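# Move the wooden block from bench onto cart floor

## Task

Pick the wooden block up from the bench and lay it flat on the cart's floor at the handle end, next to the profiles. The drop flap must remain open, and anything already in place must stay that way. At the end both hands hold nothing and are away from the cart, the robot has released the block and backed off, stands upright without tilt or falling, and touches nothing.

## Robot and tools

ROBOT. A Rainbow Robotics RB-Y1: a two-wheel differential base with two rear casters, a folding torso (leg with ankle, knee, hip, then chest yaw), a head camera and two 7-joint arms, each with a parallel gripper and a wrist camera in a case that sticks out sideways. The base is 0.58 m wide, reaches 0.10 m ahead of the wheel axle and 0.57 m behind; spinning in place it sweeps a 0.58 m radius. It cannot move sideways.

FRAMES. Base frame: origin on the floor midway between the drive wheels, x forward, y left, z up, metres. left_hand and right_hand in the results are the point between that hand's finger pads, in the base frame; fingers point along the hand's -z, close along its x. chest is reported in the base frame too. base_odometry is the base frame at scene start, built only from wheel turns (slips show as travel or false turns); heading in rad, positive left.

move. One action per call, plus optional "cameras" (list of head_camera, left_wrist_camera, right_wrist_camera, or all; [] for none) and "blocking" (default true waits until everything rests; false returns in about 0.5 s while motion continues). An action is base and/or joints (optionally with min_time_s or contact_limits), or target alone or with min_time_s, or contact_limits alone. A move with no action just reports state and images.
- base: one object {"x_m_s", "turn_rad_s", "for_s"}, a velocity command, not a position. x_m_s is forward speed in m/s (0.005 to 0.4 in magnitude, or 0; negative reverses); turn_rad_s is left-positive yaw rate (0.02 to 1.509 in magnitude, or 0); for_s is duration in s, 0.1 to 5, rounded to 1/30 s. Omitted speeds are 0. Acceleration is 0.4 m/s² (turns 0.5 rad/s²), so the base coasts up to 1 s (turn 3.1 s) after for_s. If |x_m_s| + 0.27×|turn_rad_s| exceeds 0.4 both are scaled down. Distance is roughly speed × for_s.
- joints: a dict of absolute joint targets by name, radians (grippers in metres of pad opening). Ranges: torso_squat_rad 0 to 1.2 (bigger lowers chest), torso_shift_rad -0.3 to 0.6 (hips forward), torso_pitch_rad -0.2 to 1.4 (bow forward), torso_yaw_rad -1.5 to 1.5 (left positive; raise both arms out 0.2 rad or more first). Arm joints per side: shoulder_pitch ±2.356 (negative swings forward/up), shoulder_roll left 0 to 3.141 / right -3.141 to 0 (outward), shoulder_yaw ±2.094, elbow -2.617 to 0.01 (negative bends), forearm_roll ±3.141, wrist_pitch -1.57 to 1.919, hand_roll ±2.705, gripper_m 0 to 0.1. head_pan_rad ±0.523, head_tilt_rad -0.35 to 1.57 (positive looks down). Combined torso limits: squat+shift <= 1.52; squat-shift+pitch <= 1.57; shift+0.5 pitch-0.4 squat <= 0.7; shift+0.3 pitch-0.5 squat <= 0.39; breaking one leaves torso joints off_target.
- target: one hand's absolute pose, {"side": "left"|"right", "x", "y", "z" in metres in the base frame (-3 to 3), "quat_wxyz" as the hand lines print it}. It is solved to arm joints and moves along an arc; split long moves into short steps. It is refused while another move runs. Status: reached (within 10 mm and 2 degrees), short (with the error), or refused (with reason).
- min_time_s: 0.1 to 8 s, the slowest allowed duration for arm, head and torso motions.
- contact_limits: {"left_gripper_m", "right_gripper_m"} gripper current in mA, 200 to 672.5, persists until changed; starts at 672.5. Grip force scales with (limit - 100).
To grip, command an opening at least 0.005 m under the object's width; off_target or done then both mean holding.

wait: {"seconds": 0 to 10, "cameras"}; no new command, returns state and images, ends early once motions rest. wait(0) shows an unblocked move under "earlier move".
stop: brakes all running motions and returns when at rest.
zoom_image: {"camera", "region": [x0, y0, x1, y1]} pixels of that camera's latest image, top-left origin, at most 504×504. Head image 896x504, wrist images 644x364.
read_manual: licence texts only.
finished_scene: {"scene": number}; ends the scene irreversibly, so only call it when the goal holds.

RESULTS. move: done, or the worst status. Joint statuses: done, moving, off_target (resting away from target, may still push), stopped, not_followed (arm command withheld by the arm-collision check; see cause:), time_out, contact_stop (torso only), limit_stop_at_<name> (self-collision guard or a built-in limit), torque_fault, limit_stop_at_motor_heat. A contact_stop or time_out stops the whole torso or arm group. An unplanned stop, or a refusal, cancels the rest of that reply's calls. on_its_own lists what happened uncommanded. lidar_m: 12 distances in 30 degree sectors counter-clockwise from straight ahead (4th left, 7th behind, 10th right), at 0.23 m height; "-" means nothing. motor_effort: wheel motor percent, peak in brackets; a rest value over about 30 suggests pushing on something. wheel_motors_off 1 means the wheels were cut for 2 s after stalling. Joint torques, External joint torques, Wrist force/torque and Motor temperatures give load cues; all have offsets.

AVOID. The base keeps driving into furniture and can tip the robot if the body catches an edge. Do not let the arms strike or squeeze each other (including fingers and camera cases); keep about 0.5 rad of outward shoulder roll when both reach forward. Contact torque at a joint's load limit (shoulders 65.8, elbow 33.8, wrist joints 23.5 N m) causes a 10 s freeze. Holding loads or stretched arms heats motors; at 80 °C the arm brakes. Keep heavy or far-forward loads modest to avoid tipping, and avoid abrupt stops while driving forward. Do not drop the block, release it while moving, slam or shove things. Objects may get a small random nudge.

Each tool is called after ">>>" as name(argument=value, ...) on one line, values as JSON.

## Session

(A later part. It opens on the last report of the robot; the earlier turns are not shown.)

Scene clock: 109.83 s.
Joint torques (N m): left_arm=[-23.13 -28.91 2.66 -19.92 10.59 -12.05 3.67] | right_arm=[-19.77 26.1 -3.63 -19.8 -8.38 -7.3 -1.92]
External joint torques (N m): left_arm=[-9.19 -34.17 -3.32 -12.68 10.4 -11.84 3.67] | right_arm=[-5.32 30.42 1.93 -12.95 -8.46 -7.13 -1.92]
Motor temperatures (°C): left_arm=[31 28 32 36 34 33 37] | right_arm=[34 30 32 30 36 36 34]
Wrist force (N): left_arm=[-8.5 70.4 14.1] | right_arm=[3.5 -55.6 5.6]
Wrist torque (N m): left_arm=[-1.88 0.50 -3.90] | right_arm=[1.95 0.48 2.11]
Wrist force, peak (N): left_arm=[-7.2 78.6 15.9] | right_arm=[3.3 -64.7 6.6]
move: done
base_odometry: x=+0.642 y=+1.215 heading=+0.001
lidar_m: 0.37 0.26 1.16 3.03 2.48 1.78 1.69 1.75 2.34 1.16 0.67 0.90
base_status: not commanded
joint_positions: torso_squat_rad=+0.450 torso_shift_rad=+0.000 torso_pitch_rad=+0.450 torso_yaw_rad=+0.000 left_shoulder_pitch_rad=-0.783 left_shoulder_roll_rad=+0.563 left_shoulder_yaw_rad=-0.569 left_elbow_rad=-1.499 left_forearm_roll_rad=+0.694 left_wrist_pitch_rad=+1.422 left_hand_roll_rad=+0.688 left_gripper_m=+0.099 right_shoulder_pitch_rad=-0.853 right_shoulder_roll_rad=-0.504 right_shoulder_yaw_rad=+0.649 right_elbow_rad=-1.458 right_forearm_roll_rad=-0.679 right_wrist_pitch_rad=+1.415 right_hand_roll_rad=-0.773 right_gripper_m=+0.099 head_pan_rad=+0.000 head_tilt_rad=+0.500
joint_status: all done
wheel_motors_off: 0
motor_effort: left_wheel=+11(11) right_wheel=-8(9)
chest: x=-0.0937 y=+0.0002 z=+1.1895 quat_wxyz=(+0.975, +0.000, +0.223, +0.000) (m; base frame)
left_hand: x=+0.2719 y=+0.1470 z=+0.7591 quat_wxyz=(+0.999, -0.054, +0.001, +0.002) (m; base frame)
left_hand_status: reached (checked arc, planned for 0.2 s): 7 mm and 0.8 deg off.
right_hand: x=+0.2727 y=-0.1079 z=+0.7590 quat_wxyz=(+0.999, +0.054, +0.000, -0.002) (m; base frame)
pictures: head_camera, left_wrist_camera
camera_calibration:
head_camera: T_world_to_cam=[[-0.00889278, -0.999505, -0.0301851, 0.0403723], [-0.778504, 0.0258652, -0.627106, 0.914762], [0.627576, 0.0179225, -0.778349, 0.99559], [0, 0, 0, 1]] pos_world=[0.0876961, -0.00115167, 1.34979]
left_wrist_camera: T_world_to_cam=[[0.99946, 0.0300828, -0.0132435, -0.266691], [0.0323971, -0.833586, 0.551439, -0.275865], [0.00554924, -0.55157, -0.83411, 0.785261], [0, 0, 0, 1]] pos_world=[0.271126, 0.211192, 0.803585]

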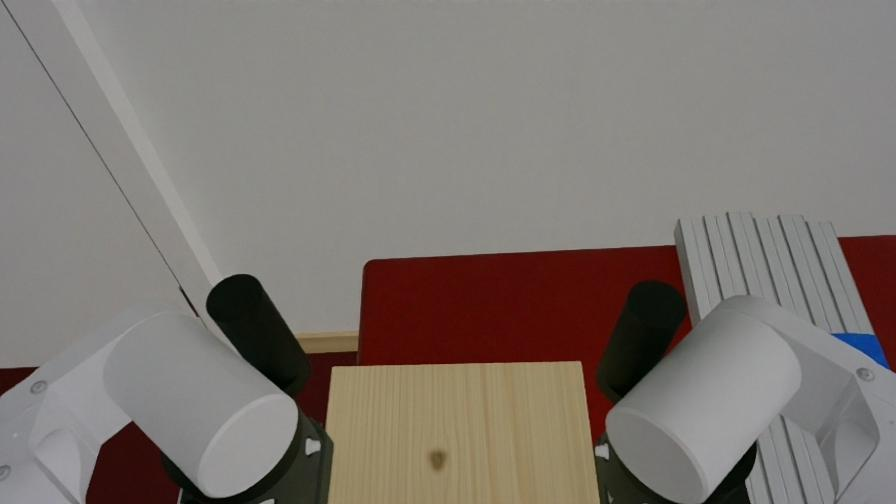

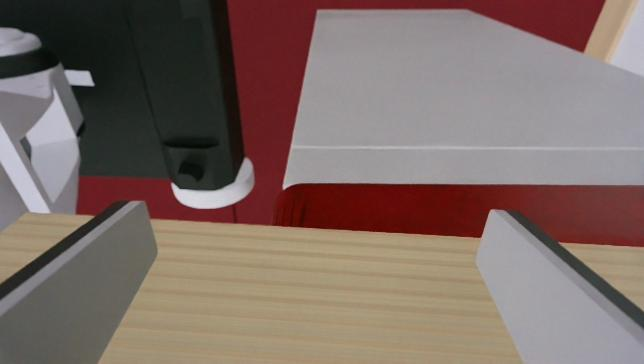

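>>> move(joints={"torso_squat_rad":0.38}, min_time_s=1.5)

>>> move(joints={"torso_squat_rad":0.1}, min_time_s=3)

Scene clock: 113.23 s.
Joint torques (N m): left_arm=[-24.08 -25.46 4.83 -21.23 10.77 -9.63 3.71] | right_arm=[-23.42 27.17 -3.06 -23.32 -9.6 -7.5 -1.82]
External joint torques (N m): left_arm=[-10.17 -30.69 -1.14 -14 10.58 -9.43 3.71] | right_arm=[-9.02 31.49 2.48 -16.47 -9.68 -7.34 -1.82]
Motor temperatures (°C): left_arm=[31 28 32 36 35 33 38] | right_arm=[34 30 32 31 36 37 34]
Wrist force (N): left_arm=[-1.1 60.5 -9.3] | right_arm=[4.1 -57.7 -9.3]
Wrist torque (N m): left_arm=[-1.30 0.14 -3.18] | right_arm=[1.67 0.07 2.14]
Wrist force, peak (N): left_arm=[-8.3 71.0 14.4] | right_arm=[4.6 -58.2 -9.2]
move: done
base_odometry: x=+0.642 y=+1.215 heading=+0.001
lidar_m: 0.37 0.26 1.17 3.05 2.49 1.77 1.69 1.77 2.35 1.16 0.67 0.90
base_status: not commanded
joint_positions: torso_squat_rad=+0.380 torso_shift_rad=+0.000 torso_pitch_rad=+0.451 torso_yaw_rad=+0.000 left_shoulder_pitch_rad=-0.783 left_shoulder_roll_rad=+0.562 left_shoulder_yaw_rad=-0.569 left_elbow_rad=-1.498 left_forearm_roll_rad=+0.694 left_wrist_pitch_rad=+1.422 left_hand_roll_rad=+0.688 left_gripper_m=+0.099 right_shoulder_pitch_rad=-0.852 right_shoulder_roll_rad=-0.504 right_shoulder_yaw_rad=+0.649 right_elbow_rad=-1.457 right_forearm_roll_rad=-0.679 right_wrist_pitch_rad=+1.415 right_hand_roll_rad=-0.773 right_gripper_m=+0.099 head_pan_rad=+0.000 head_tilt_rad=+0.500
joint_status: all done
wheel_motors_off: 0
motor_effort: left_wheel=+9(11) right_wheel=-7(10)
chest: x=-0.0931 y=+0.0002 z=+1.2091 quat_wxyz=(+0.975, +0.000, +0.223, +0.000) (m; base frame)
left_hand: x=+0.2717 y=+0.1465 z=+0.7781 quat_wxyz=(+0.999, -0.054, +0.001, +0.002) (m; base frame)
right_hand: x=+0.2725 y=-0.1086 z=+0.7778 quat_wxyz=(+0.999, +0.054, +0.001, -0.003) (m; base frame)
pictures: head_camera, left_wrist_camera, right_wrist_camera
camera_calibration:
head_camera: T_world_to_cam=[[-0.00906496, -0.999504, -0.0301556, 0.0409395], [-0.779168, 0.0259617, -0.626277, 0.926399], [0.626749, 0.0178191, -0.779017, 1.01124], [0, 0, 0, 1]] pos_world=[0.088396, -0.00115112, 1.36919]
left_wrist_camera: T_world_to_cam=[[0.999451, 0.0296455, -0.0147865, -0.264964], [0.0328807, -0.8332, 0.551993, -0.287286], [0.00404399, -0.552176, -0.833718, 0.80102], [0, 0, 0, 1]] pos_world=[0.271025, 0.210792, 0.822487]
right_wrist_camera: T_world_to_cam=[[-0.999419, -0.020684, -0.0270734, 0.289887], [-0.0327522, 0.802165, 0.596203, -0.340604], [0.00938544, 0.596744, -0.802377, 0.758408], [0, 0, 0, 1]] pos_world=[0.271446, -0.173359, 0.819447]

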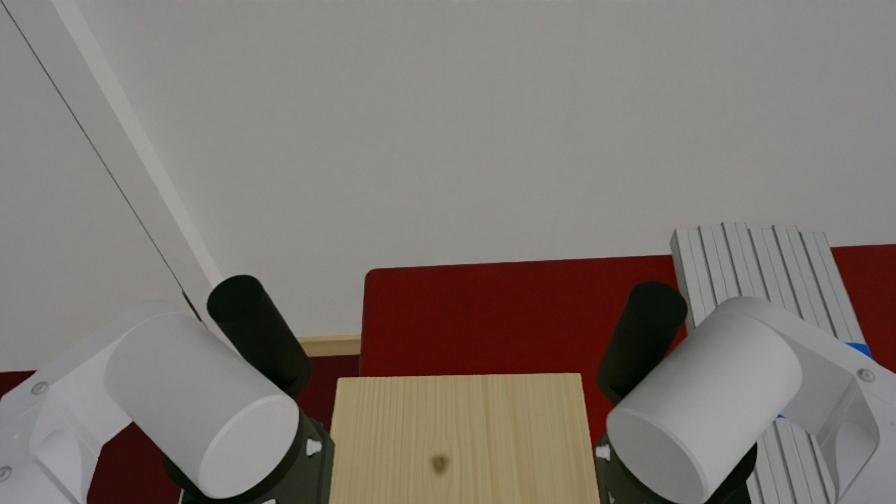

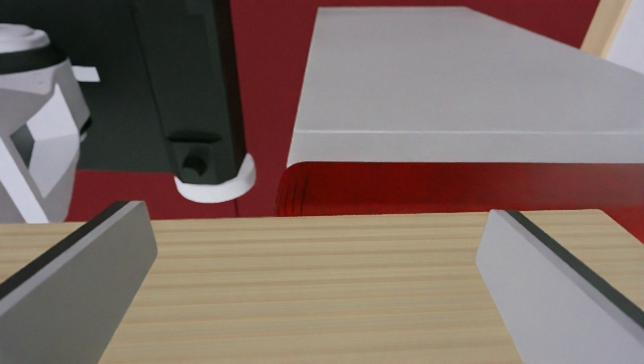

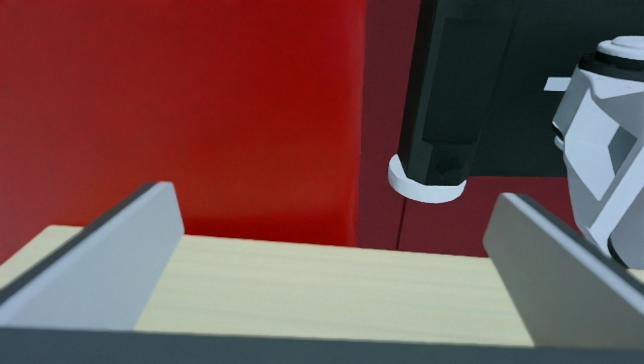

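Scene clock: 116.53 s.
Joint torques (N m): left_arm=[-24.02 -25.35 4.89 -21.15 10.67 -9.63 3.53] | right_arm=[-23.93 26.93 -3.08 -23.44 -9.45 -7.45 -1.91]
External joint torques (N m): left_arm=[-10.1 -30.58 -1.08 -13.91 10.48 -9.43 3.54] | right_arm=[-9.52 31.25 2.47 -16.59 -9.53 -7.29 -1.91]
Motor temperatures (°C): left_arm=[31 28 32 36 35 34 38] | right_arm=[34 31 32 31 36 37 34]
Wrist force (N): left_arm=[-0.8 60.6 -9.8] | right_arm=[3.8 -57.2 -10.8]
Wrist torque (N m): left_arm=[-1.42 0.16 -3.21] | right_arm=[1.56 0.03 2.10]
Wrist force, peak (N): left_arm=[-0.9 61.5 -10.5] | right_arm=[4.4 -58.3 -9.8]
move: done
base_odometry: x=+0.642 y=+1.215 heading=+0.001
lidar_m: 0.37 0.25 1.17 3.04 2.49 1.77 1.69 1.76 2.36 1.15 0.68 0.92
base_status: not commanded
joint_positions: torso_squat_rad=+0.100 torso_shift_rad=+0.000 torso_pitch_rad=+0.451 torso_yaw_rad=+0.000 left_shoulder_pitch_rad=-0.783 left_shoulder_roll_rad=+0.562 left_shoulder_yaw_rad=-0.569 left_elbow_rad=-1.498 left_forearm_roll_rad=+0.694 left_wrist_pitch_rad=+1.422 left_hand_roll_rad=+0.688 left_gripper_m=+0.099 right_shoulder_pitch_rad=-0.852 right_shoulder_roll_rad=-0.504 right_shoulder_yaw_rad=+0.649 right_elbow_rad=-1.457 right_forearm_roll_rad=-0.679 right_wrist_pitch_rad=+1.415 right_hand_roll_rad=-0.773 right_gripper_m=+0.099 head_pan_rad=+0.000 head_tilt_rad=+0.500
joint_status: all done
wheel_motors_off: 0
motor_effort: left_wheel=+8(9) right_wheel=-8(10)
chest: x=-0.0930 y=+0.0002 z=+1.2555 quat_wxyz=(+0.975, +0.000, +0.223, +0.000) (m; base frame)
left_hand: x=+0.2717 y=+0.1465 z=+0.8245 quat_wxyz=(+0.999, -0.054, +0.001, +0.002) (m; base frame)
right_hand: x=+0.2724 y=-0.1086 z=+0.8241 quat_wxyz=(+0.999, +0.054, +0.001, -0.003) (m; base frame)
pictures: head_camera, left_wrist_camera, right_wrist_camera
camera_calibration:
head_camera: T_world_to_cam=[[-0.00906419, -0.999504, -0.0301551, 0.0423389], [-0.779218, 0.0259594, -0.626215, 0.955453], [0.626688, 0.0178212, -0.779067, 1.0474], [0, 0, 0, 1]] pos_world=[0.0884961, -0.00115113, 1.41559]
left_wrist_camera: T_world_to_cam=[[0.999452, 0.0295876, -0.0148717, -0.264188], [0.0328792, -0.833157, 0.552059, -0.313048], [0.00394368, -0.552245, -0.833673, 0.839652], [0, 0, 0, 1]] pos_world=[0.271025, 0.210692, 0.868887]
right_wrist_camera: T_world_to_cam=[[-0.999428, -0.0206417, -0.0267952, 0.290809], [-0.0325524, 0.802165, 0.596215, -0.368256], [0.00918732, 0.596746, -0.802378, 0.795755], [0, 0, 0, 1]] pos_world=[0.271344, -0.173459, 0.865848]

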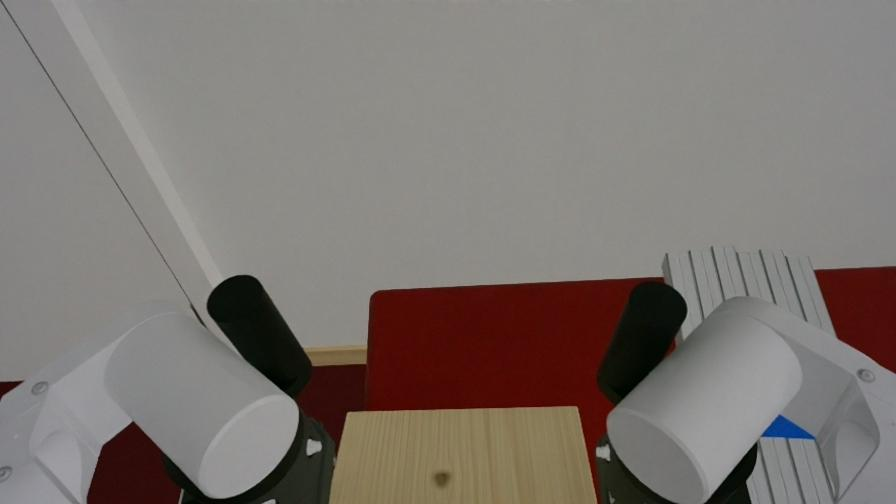

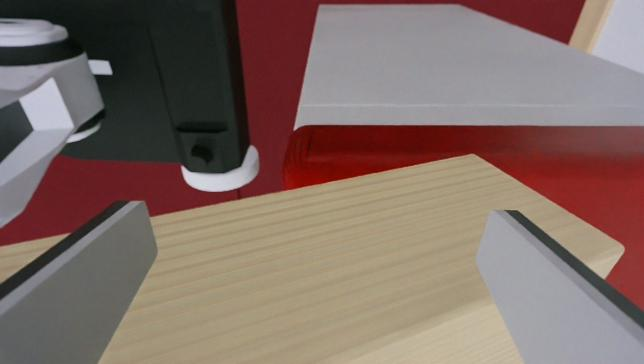

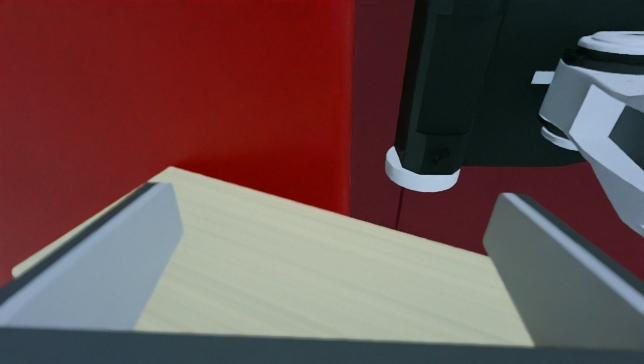

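>>> move(joints={"torso_squat_rad":0.45}, min_time_s=4)

>>> move(target={"side":"left","x":0.272,"y":0.165,"z":0.76,"quat_wxyz":[0.9982,-0.06,0,0]}, cameras=["left_wrist_camera"])

>>> move(target={"side":"right","x":0.272,"y":-0.125,"z":0.76,"quat_wxyz":[0.9982,0.06,0,0]}, cameras=[])

>>> move(joints={"left_gripper_m":0.03,"right_gripper_m":0.03})

Scene clock: 127.17 s.
Joint torques (N m): left_arm=[-24.15 -25.57 4.66 -19.97 9.33 -11.66 3.21] | right_arm=[-24.55 27.84 -3.1 -20.66 -7.21 -11.26 -2.63]
External joint torques (N m): left_arm=[-10.2 -30.82 -1.33 -12.74 9.14 -11.46 3.21] | right_arm=[-10.11 32.17 2.46 -13.81 -7.29 -11.1 -2.63]
Motor temperatures (°C): left_arm=[31 29 32 37 36 35 38] | right_arm=[35 31 32 33 38 38 34]
Wrist force (N): left_arm=[-10.7 64.5 15.8] | right_arm=[-14.7 -64.4 19.9]
Wrist torque (N m): left_arm=[-1.81 0.63 -2.72] | right_arm=[2.65 0.53 2.93]
Wrist force, peak (N): left_arm=[-11.1 64.8 15.4] | right_arm=[-14.6 -64.8 20.2]
move: done
base_odometry: x=+0.642 y=+1.215 heading=+0.001
lidar_m: 0.35 0.26 1.17 3.03 2.49 1.77 1.69 1.77 2.35 1.16 0.67 0.91
base_status: not commanded
joint_positions: torso_squat_rad=+0.450 torso_shift_rad=-0.001 torso_pitch_rad=+0.449 torso_yaw_rad=+0.000 left_shoulder_pitch_rad=-0.783 left_shoulder_roll_rad=+0.562 left_shoulder_yaw_rad=-0.569 left_elbow_rad=-1.499 left_forearm_roll_rad=+0.695 left_wrist_pitch_rad=+1.422 left_hand_roll_rad=+0.688 left_gripper_m=+0.099 right_shoulder_pitch_rad=-0.852 right_shoulder_roll_rad=-0.504 right_shoulder_yaw_rad=+0.649 right_elbow_rad=-1.457 right_forearm_roll_rad=-0.679 right_wrist_pitch_rad=+1.416 right_hand_roll_rad=-0.773 right_gripper_m=+0.099 head_pan_rad=+0.000 head_tilt_rad=+0.500
joint_status: all done
wheel_motors_off: 0
motor_effort: left_wheel=+11(11) right_wheel=-5(10)
chest: x=-0.0942 y=+0.0001 z=+1.1896 quat_wxyz=(+0.975, +0.000, +0.222, +0.000) (m; base frame)
left_hand: x=+0.2713 y=+0.1464 z=+0.7594 quat_wxyz=(+0.999, -0.054, +0.001, +0.002) (m; base frame)
right_hand: x=+0.2719 y=-0.1086 z=+0.7590 quat_wxyz=(+0.999, +0.054, +0.000, -0.002) (m; base frame)
pictures: head_camera, left_wrist_camera, right_wrist_camera
camera_calibration:
head_camera: T_world_to_cam=[[-0.00900481, -0.999504, -0.0301721, 0.0403646], [-0.777914, 0.0259609, -0.627835, 0.915272], [0.628307, 0.0178177, -0.777762, 0.995327], [0, 0, 0, 1]] pos_world=[0.0869959, -0.00115112, 1.34998]
left_wrist_camera: T_world_to_cam=[[0.999477, 0.0295471, -0.0131537, -0.266037], [0.0318965, -0.833162, 0.552109, -0.276866], [0.00535406, -0.55224, -0.833668, 0.784995], [0, 0, 0, 1]] pos_world=[0.270526, 0.210692, 0.803786]
right_wrist_camera: T_world_to_cam=[[-0.99938, -0.0211387, -0.0281506, 0.289557], [-0.0337602, 0.802125, 0.596201, -0.329123], [0.0099774, 0.596782, -0.802341, 0.743285], [0, 0, 0, 1]] pos_world=[0.270851, -0.17346, 0.800743]

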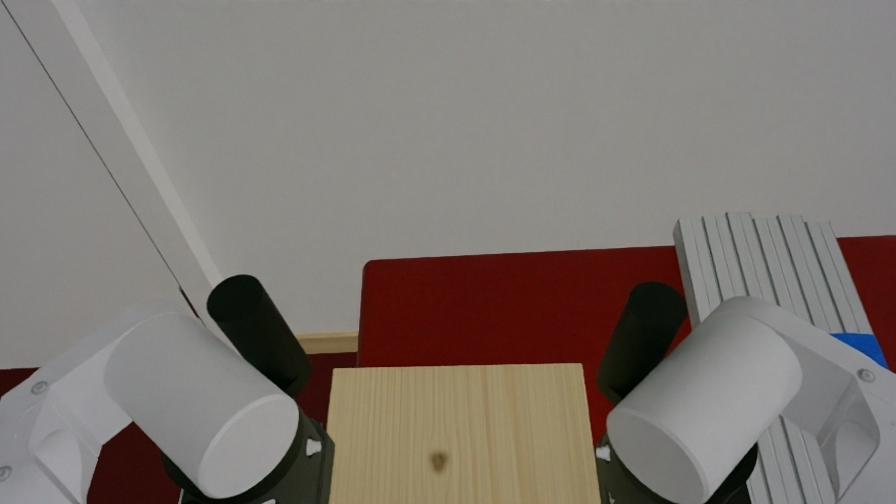

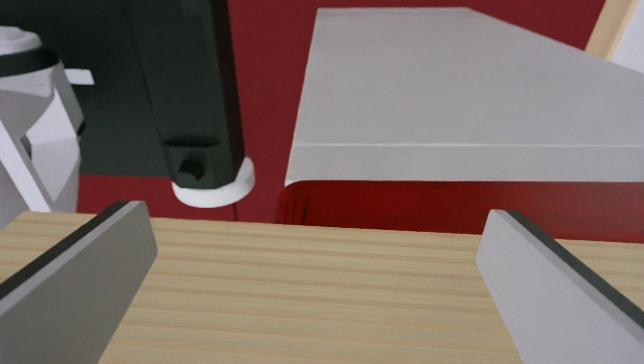

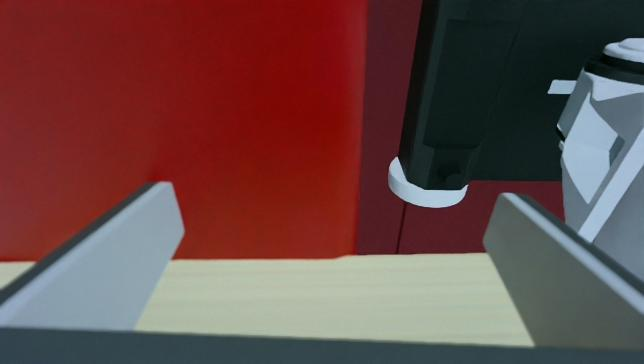

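Scene clock: 127.97 s.
Joint torques (N m): left_arm=[-13.22 4.25 6.73 -7.53 0.56 -0.73 0.23] | right_arm=[-17.52 2.84 -4.25 -10.22 -1.41 -1.64 -0.34]
External joint torques (N m): left_arm=[0.42 -1.87 0.54 -0.43 0.35 -0.51 0.23] | right_arm=[-3.08 7.01 1.28 -3.33 -1.48 -1.46 -0.34]
Motor temperatures (°C): left_arm=[31 29 32 37 36 34 38] | right_arm=[35 31 32 33 38 38 34]
Wrist force (N): left_arm=[1.8 1.8 -7.1] | right_arm=[-1.0 -8.8 -2.4]
Wrist torque (N m): left_arm=[-0.34 0.31 0.11] | right_arm=[0.25 0.12 -0.10]
Wrist force, peak (N): left_arm=[-10.5 64.1 15.0] | right_arm=[-14.7 -64.8 19.5]
move: done
base_odometry: x=+0.642 y=+1.215 heading=+0.001
lidar_m: 0.35 0.25 1.18 3.04 2.47 1.77 1.69 1.75 2.35 1.16 0.68 0.92
base_status: not commanded
joint_positions: torso_squat_rad=+0.450 torso_shift_rad=+0.000 torso_pitch_rad=+0.450 torso_yaw_rad=+0.000 left_shoulder_pitch_rad=-0.758 left_shoulder_roll_rad=+0.603 left_shoulder_yaw_rad=-0.544 left_elbow_rad=-1.510 left_forearm_roll_rad=+0.727 left_wrist_pitch_rad=+1.405 left_hand_roll_rad=+0.647 left_gripper_m=+0.099 right_shoulder_pitch_rad=-0.853 right_shoulder_roll_rad=-0.498 right_shoulder_yaw_rad=+0.649 right_elbow_rad=-1.460 right_forearm_roll_rad=-0.681 right_wrist_pitch_rad=+1.413 right_hand_roll_rad=-0.773 right_gripper_m=+0.099 head_pan_rad=+0.000 head_tilt_rad=+0.500
joint_status: all done
wheel_motors_off: 0
motor_effort: left_wheel=+7(12) right_wheel=-6(7)
chest: x=-0.0935 y=+0.0000 z=+1.1895 quat_wxyz=(+0.975, +0.000, +0.223, +0.000) (m; base frame)
left_hand: x=+0.2724 y=+0.1648 z=+0.7595 quat_wxyz=(+0.998, -0.058, +0.000, +0.000) (m; base frame)
left_hand_status: reached (checked arc, planned for 0.2 s): 1 mm and 0.2 deg off.
right_hand: x=+0.2719 y=-0.1035 z=+0.7597 quat_wxyz=(+0.998, +0.059, +0.000, -0.001) (m; base frame)
pictures: left_wrist_camera
camera_calibration:
left_wrist_camera: T_world_to_cam=[[0.999592, 0.0259853, -0.0118896, -0.268124], [0.0281881, -0.828284, 0.5596, -0.267103], [0.00469339, -0.559706, -0.828678, 0.792845], [0, 0, 0, 1]] pos_world=[0.271822, 0.229491, 0.803296]

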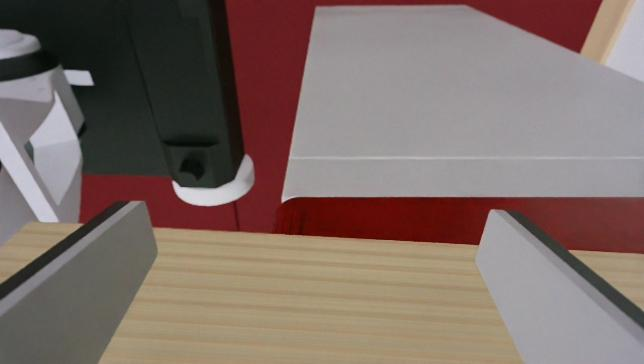

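Scene clock: 128.77 s.
Joint torques (N m): left_arm=[-13.04 4.17 6.92 -6.95 0.41 -0.64 0.28] | right_arm=[-14.75 -3.94 -6.44 -7.85 -0.29 -0.26 -0.02]
External joint torques (N m): left_arm=[0.59 -1.97 0.72 0.15 0.21 -0.43 0.28] | right_arm=[-0.66 1.16 -0.7 -1.1 -0.36 -0.09 -0.02]
Motor temperatures (°C): left_arm=[31 29 32 37 36 34 38] | right_arm=[35 31 32 33 37 38 34]
Wrist force (N): left_arm=[1.4 1.8 -7.9] | right_arm=[-0.4 1.6 -5.5]
Wrist torque (N m): left_arm=[-0.32 0.23 0.13] | right_arm=[-0.19 0.05 -0.07]
Wrist force, peak (N): left_arm=[1.1 1.6 -8.2] | right_arm=[-1.0 -7.9 -3.7]
move: done
base_odometry: x=+0.642 y=+1.215 heading=+0.001
lidar_m: 0.36 0.26 1.18 3.03 2.50 1.78 1.69 1.77 2.37 1.16 0.67 0.91
base_status: not commanded
joint_positions: torso_squat_rad=+0.450 torso_shift_rad=+0.000 torso_pitch_rad=+0.450 torso_yaw_rad=+0.000 left_shoulder_pitch_rad=-0.758 left_shoulder_roll_rad=+0.603 left_shoulder_yaw_rad=-0.544 left_elbow_rad=-1.510 left_forearm_roll_rad=+0.727 left_wrist_pitch_rad=+1.405 left_hand_roll_rad=+0.647 left_gripper_m=+0.099 right_shoulder_pitch_rad=-0.826 right_shoulder_roll_rad=-0.546 right_shoulder_yaw_rad=+0.629 right_elbow_rad=-1.484 right_forearm_roll_rad=-0.706 right_wrist_pitch_rad=+1.405 right_hand_roll_rad=-0.741 right_gripper_m=+0.099 head_pan_rad=+0.000 head_tilt_rad=+0.500
joint_status: all done
wheel_motors_off: 0
motor_effort: left_wheel=+7(8) right_wheel=-4(7)
chest: x=-0.0935 y=+0.0001 z=+1.1895 quat_wxyz=(+0.975, +0.000, +0.223, +0.000) (m; base frame)
left_hand: x=+0.2725 y=+0.1648 z=+0.7595 quat_wxyz=(+0.998, -0.059, +0.000, +0.000) (m; base frame)
right_hand: x=+0.2721 y=-0.1247 z=+0.7597 quat_wxyz=(+0.998, +0.059, +0.000, +0.000) (m; base frame)
right_hand_status: reached (checked arc, planned for 0.3 s): 0 mm and 0.2 deg off.
pictures: none
No camera images: "cameras" was empty.

Scene clock: 130.07 s.
Joint torques (N m): left_arm=[-13.13 4.51 6.87 -7.04 0.31 -0.63 0.17] | right_arm=[-14.21 -3.7 -6.52 -7.79 -0.32 -0.24 0.01]
External joint torques (N m): left_arm=[0.5 -1.62 0.68 0.06 0.11 -0.42 0.17] | right_arm=[-0.12 1.41 -0.77 -1.04 -0.39 -0.07 0.01]
Motor temperatures (°C): left_arm=[31 29 32 37 36 34 38] | right_arm=[35 31 32 33 37 38 34]
Wrist force (N): left_arm=[1.4 1.1 -6.9] | right_arm=[-0.5 1.2 -4.7]
Wrist torque (N m): left_arm=[-0.27 0.23 0.05] | right_arm=[-0.15 0.03 -0.12]
Wrist force, peak (N): left_arm=[1.7 1.9 -7.9] | right_arm=[-0.5 1.3 -5.6]
move: done
base_odometry: x=+0.642 y=+1.215 heading=+0.001
lidar_m: 0.37 0.26 1.17 3.03 2.49 1.78 1.69 1.75 2.36 1.15 0.67 0.91
base_status: not commanded
joint_positions: torso_squat_rad=+0.450 torso_shift_rad=+0.000 torso_pitch_rad=+0.450 torso_yaw_rad=+0.000 left_shoulder_pitch_rad=-0.758 left_shoulder_roll_rad=+0.603 left_shoulder_yaw_rad=-0.544 left_elbow_rad=-1.510 left_forearm_roll_rad=+0.727 left_wrist_pitch_rad=+1.405 left_hand_roll_rad=+0.647 left_gripper_m=+0.030 right_shoulder_pitch_rad=-0.826 right_shoulder_roll_rad=-0.546 right_shoulder_yaw_rad=+0.629 right_elbow_rad=-1.484 right_forearm_roll_rad=-0.706 right_wrist_pitch_rad=+1.405 right_hand_roll_rad=-0.741 right_gripper_m=+0.030 head_pan_rad=+0.000 head_tilt_rad=+0.500
joint_status: all done
wheel_motors_off: 0
motor_effort: left_wheel=+7(8) right_wheel=-5(7)
chest: x=-0.0935 y=+0.0001 z=+1.1895 quat_wxyz=(+0.975, +0.000, +0.223, +0.000) (m; base frame)
left_hand: x=+0.2725 y=+0.1648 z=+0.7595 quat_wxyz=(+0.998, -0.059, +0.000, +0.000) (m; base frame)
right_hand: x=+0.2721 y=-0.1247 z=+0.7597 quat_wxyz=(+0.998, +0.059, +0.000, +0.000) (m; base frame)
pictures: head_camera, left_wrist_camera, right_wrist_camera
camera_calibration:
head_camera: T_world_to_cam=[[-0.00912008, -0.999502, -0.0302251, 0.0403459], [-0.778679, 0.0260621, -0.626881, 0.91457], [0.627356, 0.0178184, -0.778529, 0.995652], [0, 0, 0, 1]] pos_world=[0.0878959, -0.00125082, 1.34969]
left_wrist_camera: T_world_to_cam=[[0.999591, 0.0260377, -0.0118167, -0.268192], [0.028189, -0.82808, 0.559901, -0.267475], [0.00479334, -0.560005, -0.828476, 0.792668], [0, 0, 0, 1]] pos_world=[0.271822, 0.22939, 0.803297]
right_wrist_camera: T_world_to_cam=[[-0.999223, -0.026049, -0.0295924, 0.289899], [-0.0386383, 0.796186, 0.603818, -0.321849], [0.00783213, 0.604492, -0.796573, 0.750612], [0, 0, 0, 1]] pos_world=[0.271359, -0.189935, 0.800834]

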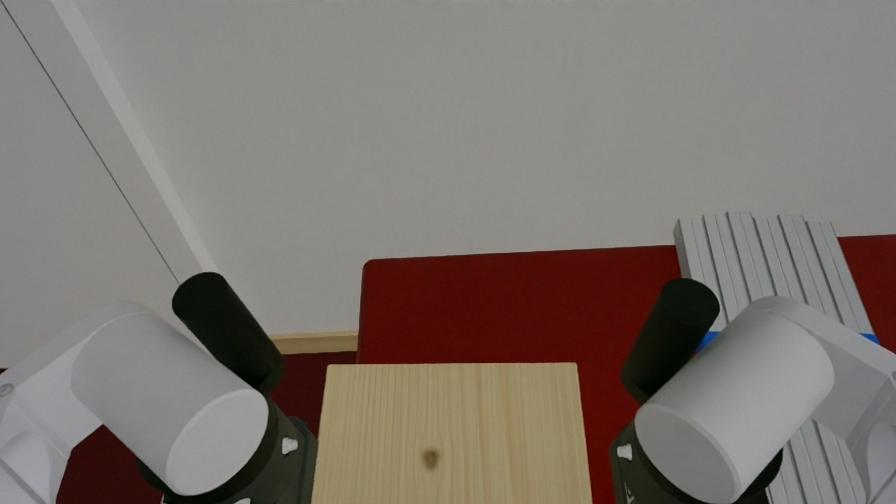

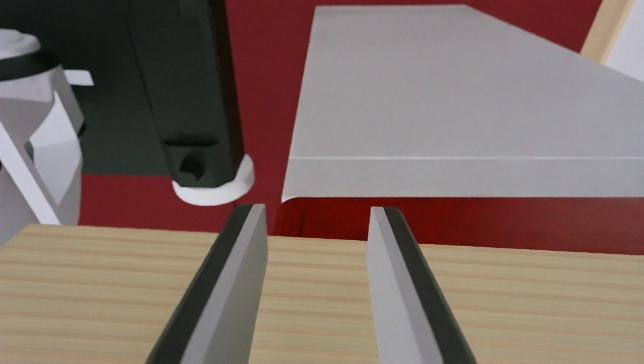

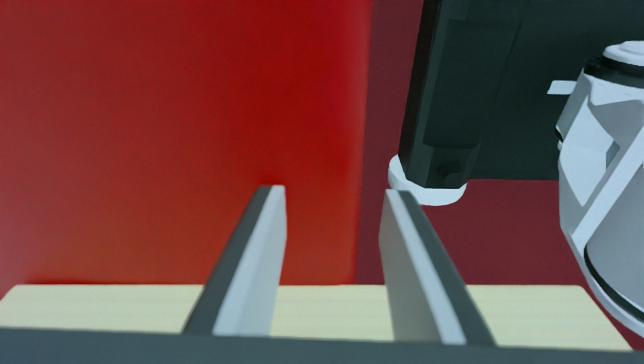

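>>> move(target={"side":"right","x":0.272,"y":-0.104,"z":0.759,"quat_wxyz":[0.9981,0.06,0.0006,0.01]}, cameras=[])

>>> move(target={"side":"left","x":0.272,"y":0.147,"z":0.759,"quat_wxyz":[0.9981,-0.06,0.0006,-0.01]}, cameras=["left_wrist_camera","right_wrist_camera"])

>>> move(target={"side":"left","x":0.272,"y":0.138,"z":0.759,"quat_wxyz":[0.9981,-0.06,0.0006,-0.01]}, cameras=["left_wrist_camera","right_wrist_camera"])

>>> move(joints={"torso_squat_rad":0.36}, min_time_s=2)

Scene clock: 134.63 s.
Joint torques (N m): left_arm=[-13.14 4.61 6.98 -7 0.26 -0.67 0.28] | right_arm=[-15.73 -2 -4.13 -7.71 -0.62 -0.58 0.11]
External joint torques (N m): left_arm=[0.49 -1.52 0.78 0.1 0.06 -0.46 0.28] | right_arm=[-1.28 2.24 1.43 -0.85 -0.68 -0.4 0.11]
Motor temperatures (°C): left_arm=[31 29 32 37 36 34 38] | right_arm=[35 31 32 32 37 37 34]
Wrist force (N): left_arm=[1.3 1.6 -7.9] | right_arm=[-0.3 -3.5 -3.1]
Wrist torque (N m): left_arm=[-0.32 0.25 0.12] | right_arm=[0.11 -0.02 -0.27]
Wrist force, peak (N): left_arm=[0.9 1.7 -8.3] | right_arm=[0.7 -6.3 -2.3]
move: done
base_odometry: x=+0.642 y=+1.215 heading=+0.001
lidar_m: 0.37 0.25 1.17 3.03 2.49 1.78 1.69 1.76 2.34 1.14 0.66 0.91
base_status: not commanded
joint_positions: torso_squat_rad=+0.450 torso_shift_rad=+0.000 torso_pitch_rad=+0.450 torso_yaw_rad=+0.000 left_shoulder_pitch_rad=-0.758 left_shoulder_roll_rad=+0.603 left_shoulder_yaw_rad=-0.544 left_elbow_rad=-1.510 left_forearm_roll_rad=+0.727 left_wrist_pitch_rad=+1.405 left_hand_roll_rad=+0.647 left_gripper_m=+0.030 right_shoulder_pitch_rad=-0.855 right_shoulder_roll_rad=-0.502 right_shoulder_yaw_rad=+0.652 right_elbow_rad=-1.456 right_forearm_roll_rad=-0.688 right_wrist_pitch_rad=+1.408 right_hand_roll_rad=-0.750 right_gripper_m=+0.030 head_pan_rad=+0.000 head_tilt_rad=+0.500
joint_status: all done
wheel_motors_off: 0
motor_effort: left_wheel=+6(7) right_wheel=-5(7)
chest: x=-0.0935 y=+0.0000 z=+1.1895 quat_wxyz=(+0.975, +0.000, +0.223, +0.000) (m; base frame)
left_hand: x=+0.2725 y=+0.1647 z=+0.7595 quat_wxyz=(+0.998, -0.059, +0.000, +0.000) (m; base frame)
right_hand: x=+0.2720 y=-0.1045 z=+0.7589 quat_wxyz=(+0.998, +0.060, +0.001, +0.010) (m; base frame)
right_hand_status: reached (checked arc, planned for 0.2 s): 0 mm and 0.0 deg off.
pictures: none
No camera images: "cameras" was empty.

Scene clock: 135.17 s.
Joint torques (N m): left_arm=[-17.48 -15.15 1.15 -14.35 6.11 -5.92 -0.5] | right_arm=[-16.84 11.85 -2.49 -14.14 -4.07 -3.46 0.77]
External joint torques (N m): left_arm=[-3.6 -20.67 -4.91 -7.17 5.91 -5.71 -0.5] | right_arm=[-2.38 16.19 3.09 -7.31 -4.14 -3.29 0.77]
Motor temperatures (°C): left_arm=[31 29 32 37 36 34 38] | right_arm=[35 31 32 32 37 37 34]
Wrist force (N): left_arm=[-2.2 38.9 10.0] | right_arm=[0.6 -29.0 4.2]
Wrist torque (N m): left_arm=[-1.07 -0.03 0.85] | right_arm=[1.07 -0.22 -1.26]
Wrist force, peak (N): left_arm=[-4.3 49.9 13.9] | right_arm=[1.5 -36.4 4.3]
move: done
base_odometry: x=+0.642 y=+1.215 heading=+0.001
lidar_m: 0.35 0.26 1.17 3.05 2.48 1.78 1.69 1.77 2.36 1.16 0.67 0.91
base_status: not commanded
joint_positions: torso_squat_rad=+0.450 torso_shift_rad=+0.000 torso_pitch_rad=+0.450 torso_yaw_rad=+0.000 left_shoulder_pitch_rad=-0.778 left_shoulder_roll_rad=+0.576 left_shoulder_yaw_rad=-0.565 left_elbow_rad=-1.501 left_forearm_roll_rad=+0.709 left_wrist_pitch_rad=+1.414 left_hand_roll_rad=+0.658 left_gripper_m=+0.030 right_shoulder_pitch_rad=-0.855 right_shoulder_roll_rad=-0.505 right_shoulder_yaw_rad=+0.651 right_elbow_rad=-1.454 right_forearm_roll_rad=-0.687 right_wrist_pitch_rad=+1.409 right_hand_roll_rad=-0.750 right_gripper_m=+0.030 head_pan_rad=+0.000 head_tilt_rad=+0.500
joint_status: all done
wheel_motors_off: 0
motor_effort: left_wheel=+10(10) right_wheel=-9(11)
chest: x=-0.0937 y=+0.0001 z=+1.1895 quat_wxyz=(+0.975, +0.000, +0.223, +0.000) (m; base frame)
left_hand: x=+0.2722 y=+0.1513 z=+0.7593 quat_wxyz=(+0.998, -0.057, +0.000, -0.008) (m; base frame)
left_hand_status: reached (checked arc, planned for 0.2 s): 4 mm and 0.4 deg off.
right_hand: x=+0.2725 y=-0.1071 z=+0.7586 quat_wxyz=(+0.998, +0.057, +0.000, +0.008) (m; base frame)
pictures: left_wrist_camera, right_wrist_camera
camera_calibration:
left_wrist_camera: T_world_to_cam=[[0.999896, 0.0091448, -0.0111325, -0.265603], [0.0137948, -0.830574, 0.556737, -0.271738], [-0.00415514, -0.556833, -0.830614, 0.788526], [0, 0, 0, 1]] pos_world=[0.2726, 0.215807, 0.803291]
right_wrist_camera: T_world_to_cam=[[-0.998648, -0.0428339, -0.029461, 0.288687], [-0.051937, 0.797049, 0.601678, -0.329819], [-0.00229042, 0.602394, -0.798195, 0.742783], [0, 0, 0, 1]] pos_world=[0.272868, -0.172201, 0.799836]

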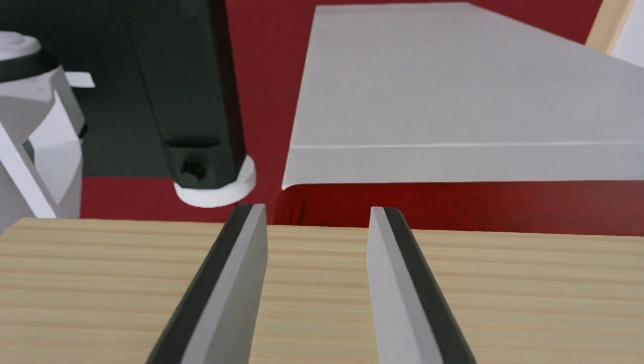

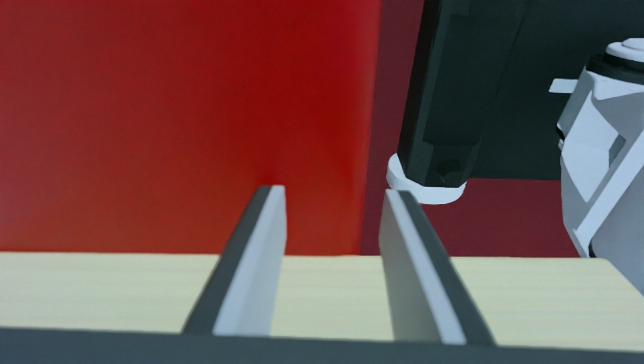

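Scene clock: 135.83 s.
Joint torques (N m): left_arm=[-19.83 -30.08 -3.47 -19.63 10.47 -10.25 -1.11] | right_arm=[-18.69 23.76 -0.33 -19.34 -7.02 -6.17 1.45]
External joint torques (N m): left_arm=[-5.77 -35.29 -9.45 -12.4 10.28 -10.04 -1.11] | right_arm=[-4.22 28.18 5.27 -12.51 -7.11 -6 1.44]
Motor temperatures (°C): left_arm=[31 29 32 37 36 34 38] | right_arm=[35 31 32 32 37 37 34]
Wrist force (N): left_arm=[-6.3 67.0 25.3] | right_arm=[0.5 -48.9 9.0]
Wrist torque (N m): left_arm=[-1.92 -0.59 1.34] | right_arm=[1.74 -0.24 -1.87]
Wrist force, peak (N): left_arm=[-7.5 75.8 28.9] | right_arm=[1.5 -56.7 11.0]
move: done
base_odometry: x=+0.642 y=+1.215 heading=+0.001
lidar_m: 0.36 0.25 1.17 3.03 2.49 1.77 1.69 1.76 2.35 1.14 0.68 0.91
base_status: not commanded
joint_positions: torso_squat_rad=+0.450 torso_shift_rad=+0.000 torso_pitch_rad=+0.449 torso_yaw_rad=+0.000 left_shoulder_pitch_rad=-0.790 left_shoulder_roll_rad=+0.559 left_shoulder_yaw_rad=-0.574 left_elbow_rad=-1.490 left_forearm_roll_rad=+0.696 left_wrist_pitch_rad=+1.419 left_hand_roll_rad=+0.672 left_gripper_m=+0.030 right_shoulder_pitch_rad=-0.854 right_shoulder_roll_rad=-0.508 right_shoulder_yaw_rad=+0.651 right_elbow_rad=-1.453 right_forearm_roll_rad=-0.686 right_wrist_pitch_rad=+1.410 right_hand_roll_rad=-0.750 right_gripper_m=+0.030 head_pan_rad=+0.000 head_tilt_rad=+0.500
joint_status: all done
wheel_motors_off: 0
motor_effort: left_wheel=+12(13) right_wheel=-10(11)
chest: x=-0.0939 y=+0.0002 z=+1.1895 quat_wxyz=(+0.975, +0.000, +0.223, +0.000) (m; base frame)
left_hand: x=+0.2728 y=+0.1452 z=+0.7588 quat_wxyz=(+0.999, -0.054, +0.000, -0.007) (m; base frame)
left_hand_status: reached (checked arc, planned for 0.2 s): 7 mm and 0.8 deg off.
right_hand: x=+0.2729 y=-0.1094 z=+0.7584 quat_wxyz=(+0.998, +0.055, +0.000, +0.007) (m; base frame)
pictures: left_wrist_camera, right_wrist_camera
camera_calibration:
left_wrist_camera: T_world_to_cam=[[0.999857, 0.0124484, -0.011467, -0.266362], [0.0167105, -0.833603, 0.552111, -0.273446], [-0.00268596, -0.552224, -0.833692, 0.785981], [0, 0, 0, 1]] pos_world=[0.273004, 0.209407, 0.803184]
right_wrist_camera: T_world_to_cam=[[-0.998736, -0.0405894, -0.0296392, 0.28936], [-0.0502558, 0.79978, 0.598185, -0.325436], [-0.000575138, 0.598919, -0.800809, 0.745233], [0, 0, 0, 1]] pos_world=[0.273068, -0.174312, 0.800037]

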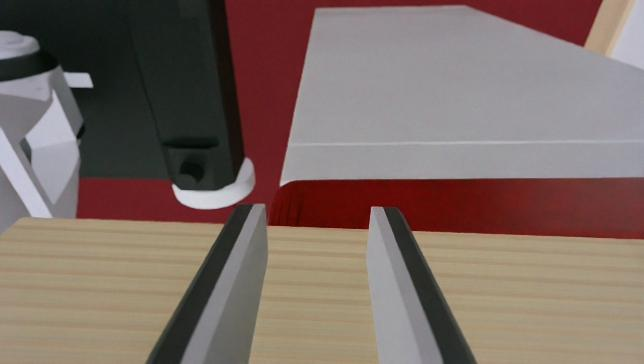

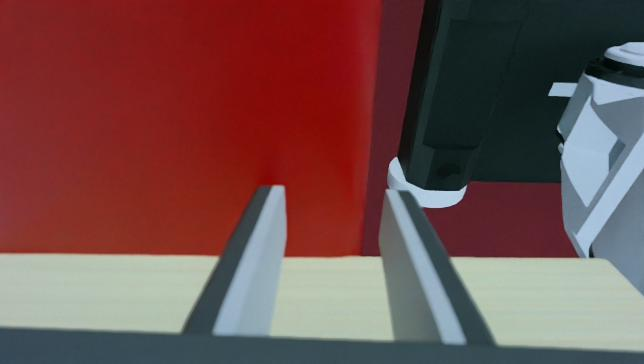

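Scene clock: 138.10 s.
Joint torques (N m): left_arm=[-24.94 -24.21 1.86 -23.17 9.67 -8.56 -1] | right_arm=[-26.08 24.43 -1.29 -24.38 -7.74 -7.16 1.35]
External joint torques (N m): left_arm=[-10.96 -29.37 -4.09 -15.94 9.47 -8.36 -1] | right_arm=[-11.68 28.84 4.28 -17.57 -7.81 -7 1.34]
Motor temperatures (°C): left_arm=[31 29 32 37 36 34 38] | right_arm=[35 31 32 33 37 38 34]
Wrist force (N): left_arm=[0.9 54.5 -13.7] | right_arm=[-0.1 -51.5 -11.3]
Wrist torque (N m): left_arm=[-1.10 0.29 1.21] | right_arm=[1.29 -0.01 -1.23]
Wrist force, peak (N): left_arm=[-6.3 67.2 24.7] | right_arm=[-0.3 -52.2 -11.2]
move: done
base_odometry: x=+0.642 y=+1.215 heading=+0.001
lidar_m: 0.36 0.26 1.19 3.05 2.50 1.78 1.69 1.77 2.34 1.17 0.67 0.92
base_status: not commanded
joint_positions: torso_squat_rad=+0.360 torso_shift_rad=+0.000 torso_pitch_rad=+0.451 torso_yaw_rad=+0.000 left_shoulder_pitch_rad=-0.789 left_shoulder_roll_rad=+0.558 left_shoulder_yaw_rad=-0.575 left_elbow_rad=-1.489 left_forearm_roll_rad=+0.696 left_wrist_pitch_rad=+1.419 left_hand_roll_rad=+0.672 left_gripper_m=+0.030 right_shoulder_pitch_rad=-0.852 right_shoulder_roll_rad=-0.508 right_shoulder_yaw_rad=+0.651 right_elbow_rad=-1.452 right_forearm_roll_rad=-0.686 right_wrist_pitch_rad=+1.410 right_hand_roll_rad=-0.750 right_gripper_m=+0.030 head_pan_rad=+0.000 head_tilt_rad=+0.500
joint_status: all done
wheel_motors_off: 0
motor_effort: left_wheel=+10(14) right_wheel=-8(11)
chest: x=-0.0930 y=+0.0002 z=+1.2141 quat_wxyz=(+0.975, +0.000, +0.224, +0.000) (m; base frame)
left_hand: x=+0.2718 y=+0.1444 z=+0.7819 quat_wxyz=(+0.998, -0.054, +0.002, -0.007) (m; base frame)
right_hand: x=+0.2721 y=-0.1103 z=+0.7814 quat_wxyz=(+0.999, +0.054, +0.002, +0.007) (m; base frame)
pictures: head_camera, left_wrist_camera, right_wrist_camera
camera_calibration:
head_camera: T_world_to_cam=[[-0.00906849, -0.999504, -0.0301531, 0.0410891], [-0.779306, 0.025959, -0.626106, 0.929464], [0.626578, 0.0178207, -0.779155, 1.01522], [0, 0, 0, 1]] pos_world=[0.0885961, -0.00115113, 1.37419]
left_wrist_camera: T_world_to_cam=[[0.999808, 0.0115449, -0.0158225, -0.261584], [0.018367, -0.833223, 0.552631, -0.287735], [-0.00680364, -0.552816, -0.833276, 0.805756], [0, 0, 0, 1]] pos_world=[0.272301, 0.208708, 0.826289]
right_wrist_camera: T_world_to_cam=[[-0.998907, -0.0393235, -0.0252713, 0.285963], [-0.0466312, 0.800813, 0.597096, -0.338486], [-0.00324235, 0.597622, -0.801771, 0.765575], [0, 0, 0, 1]] pos_world=[0.272349, -0.175215, 0.823152]

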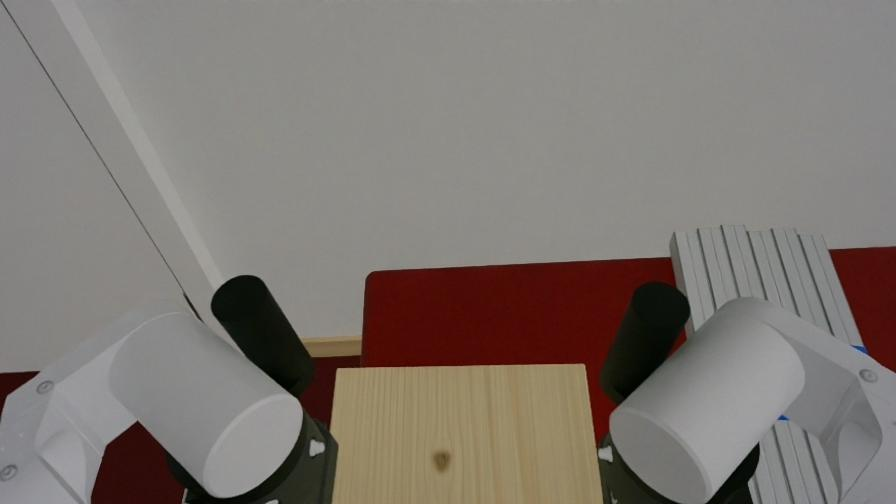

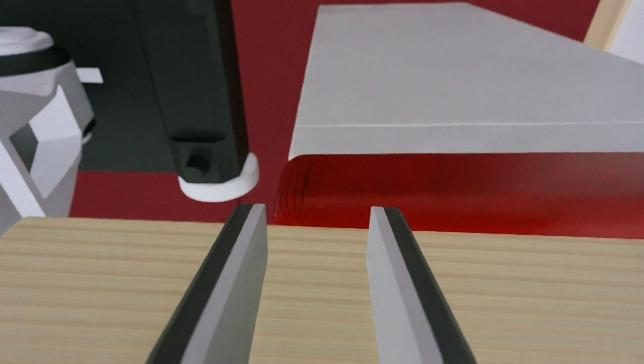

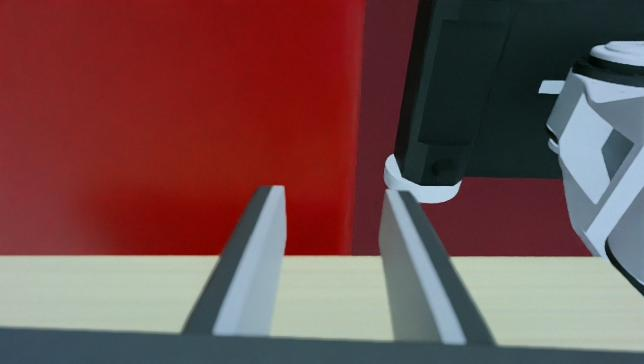

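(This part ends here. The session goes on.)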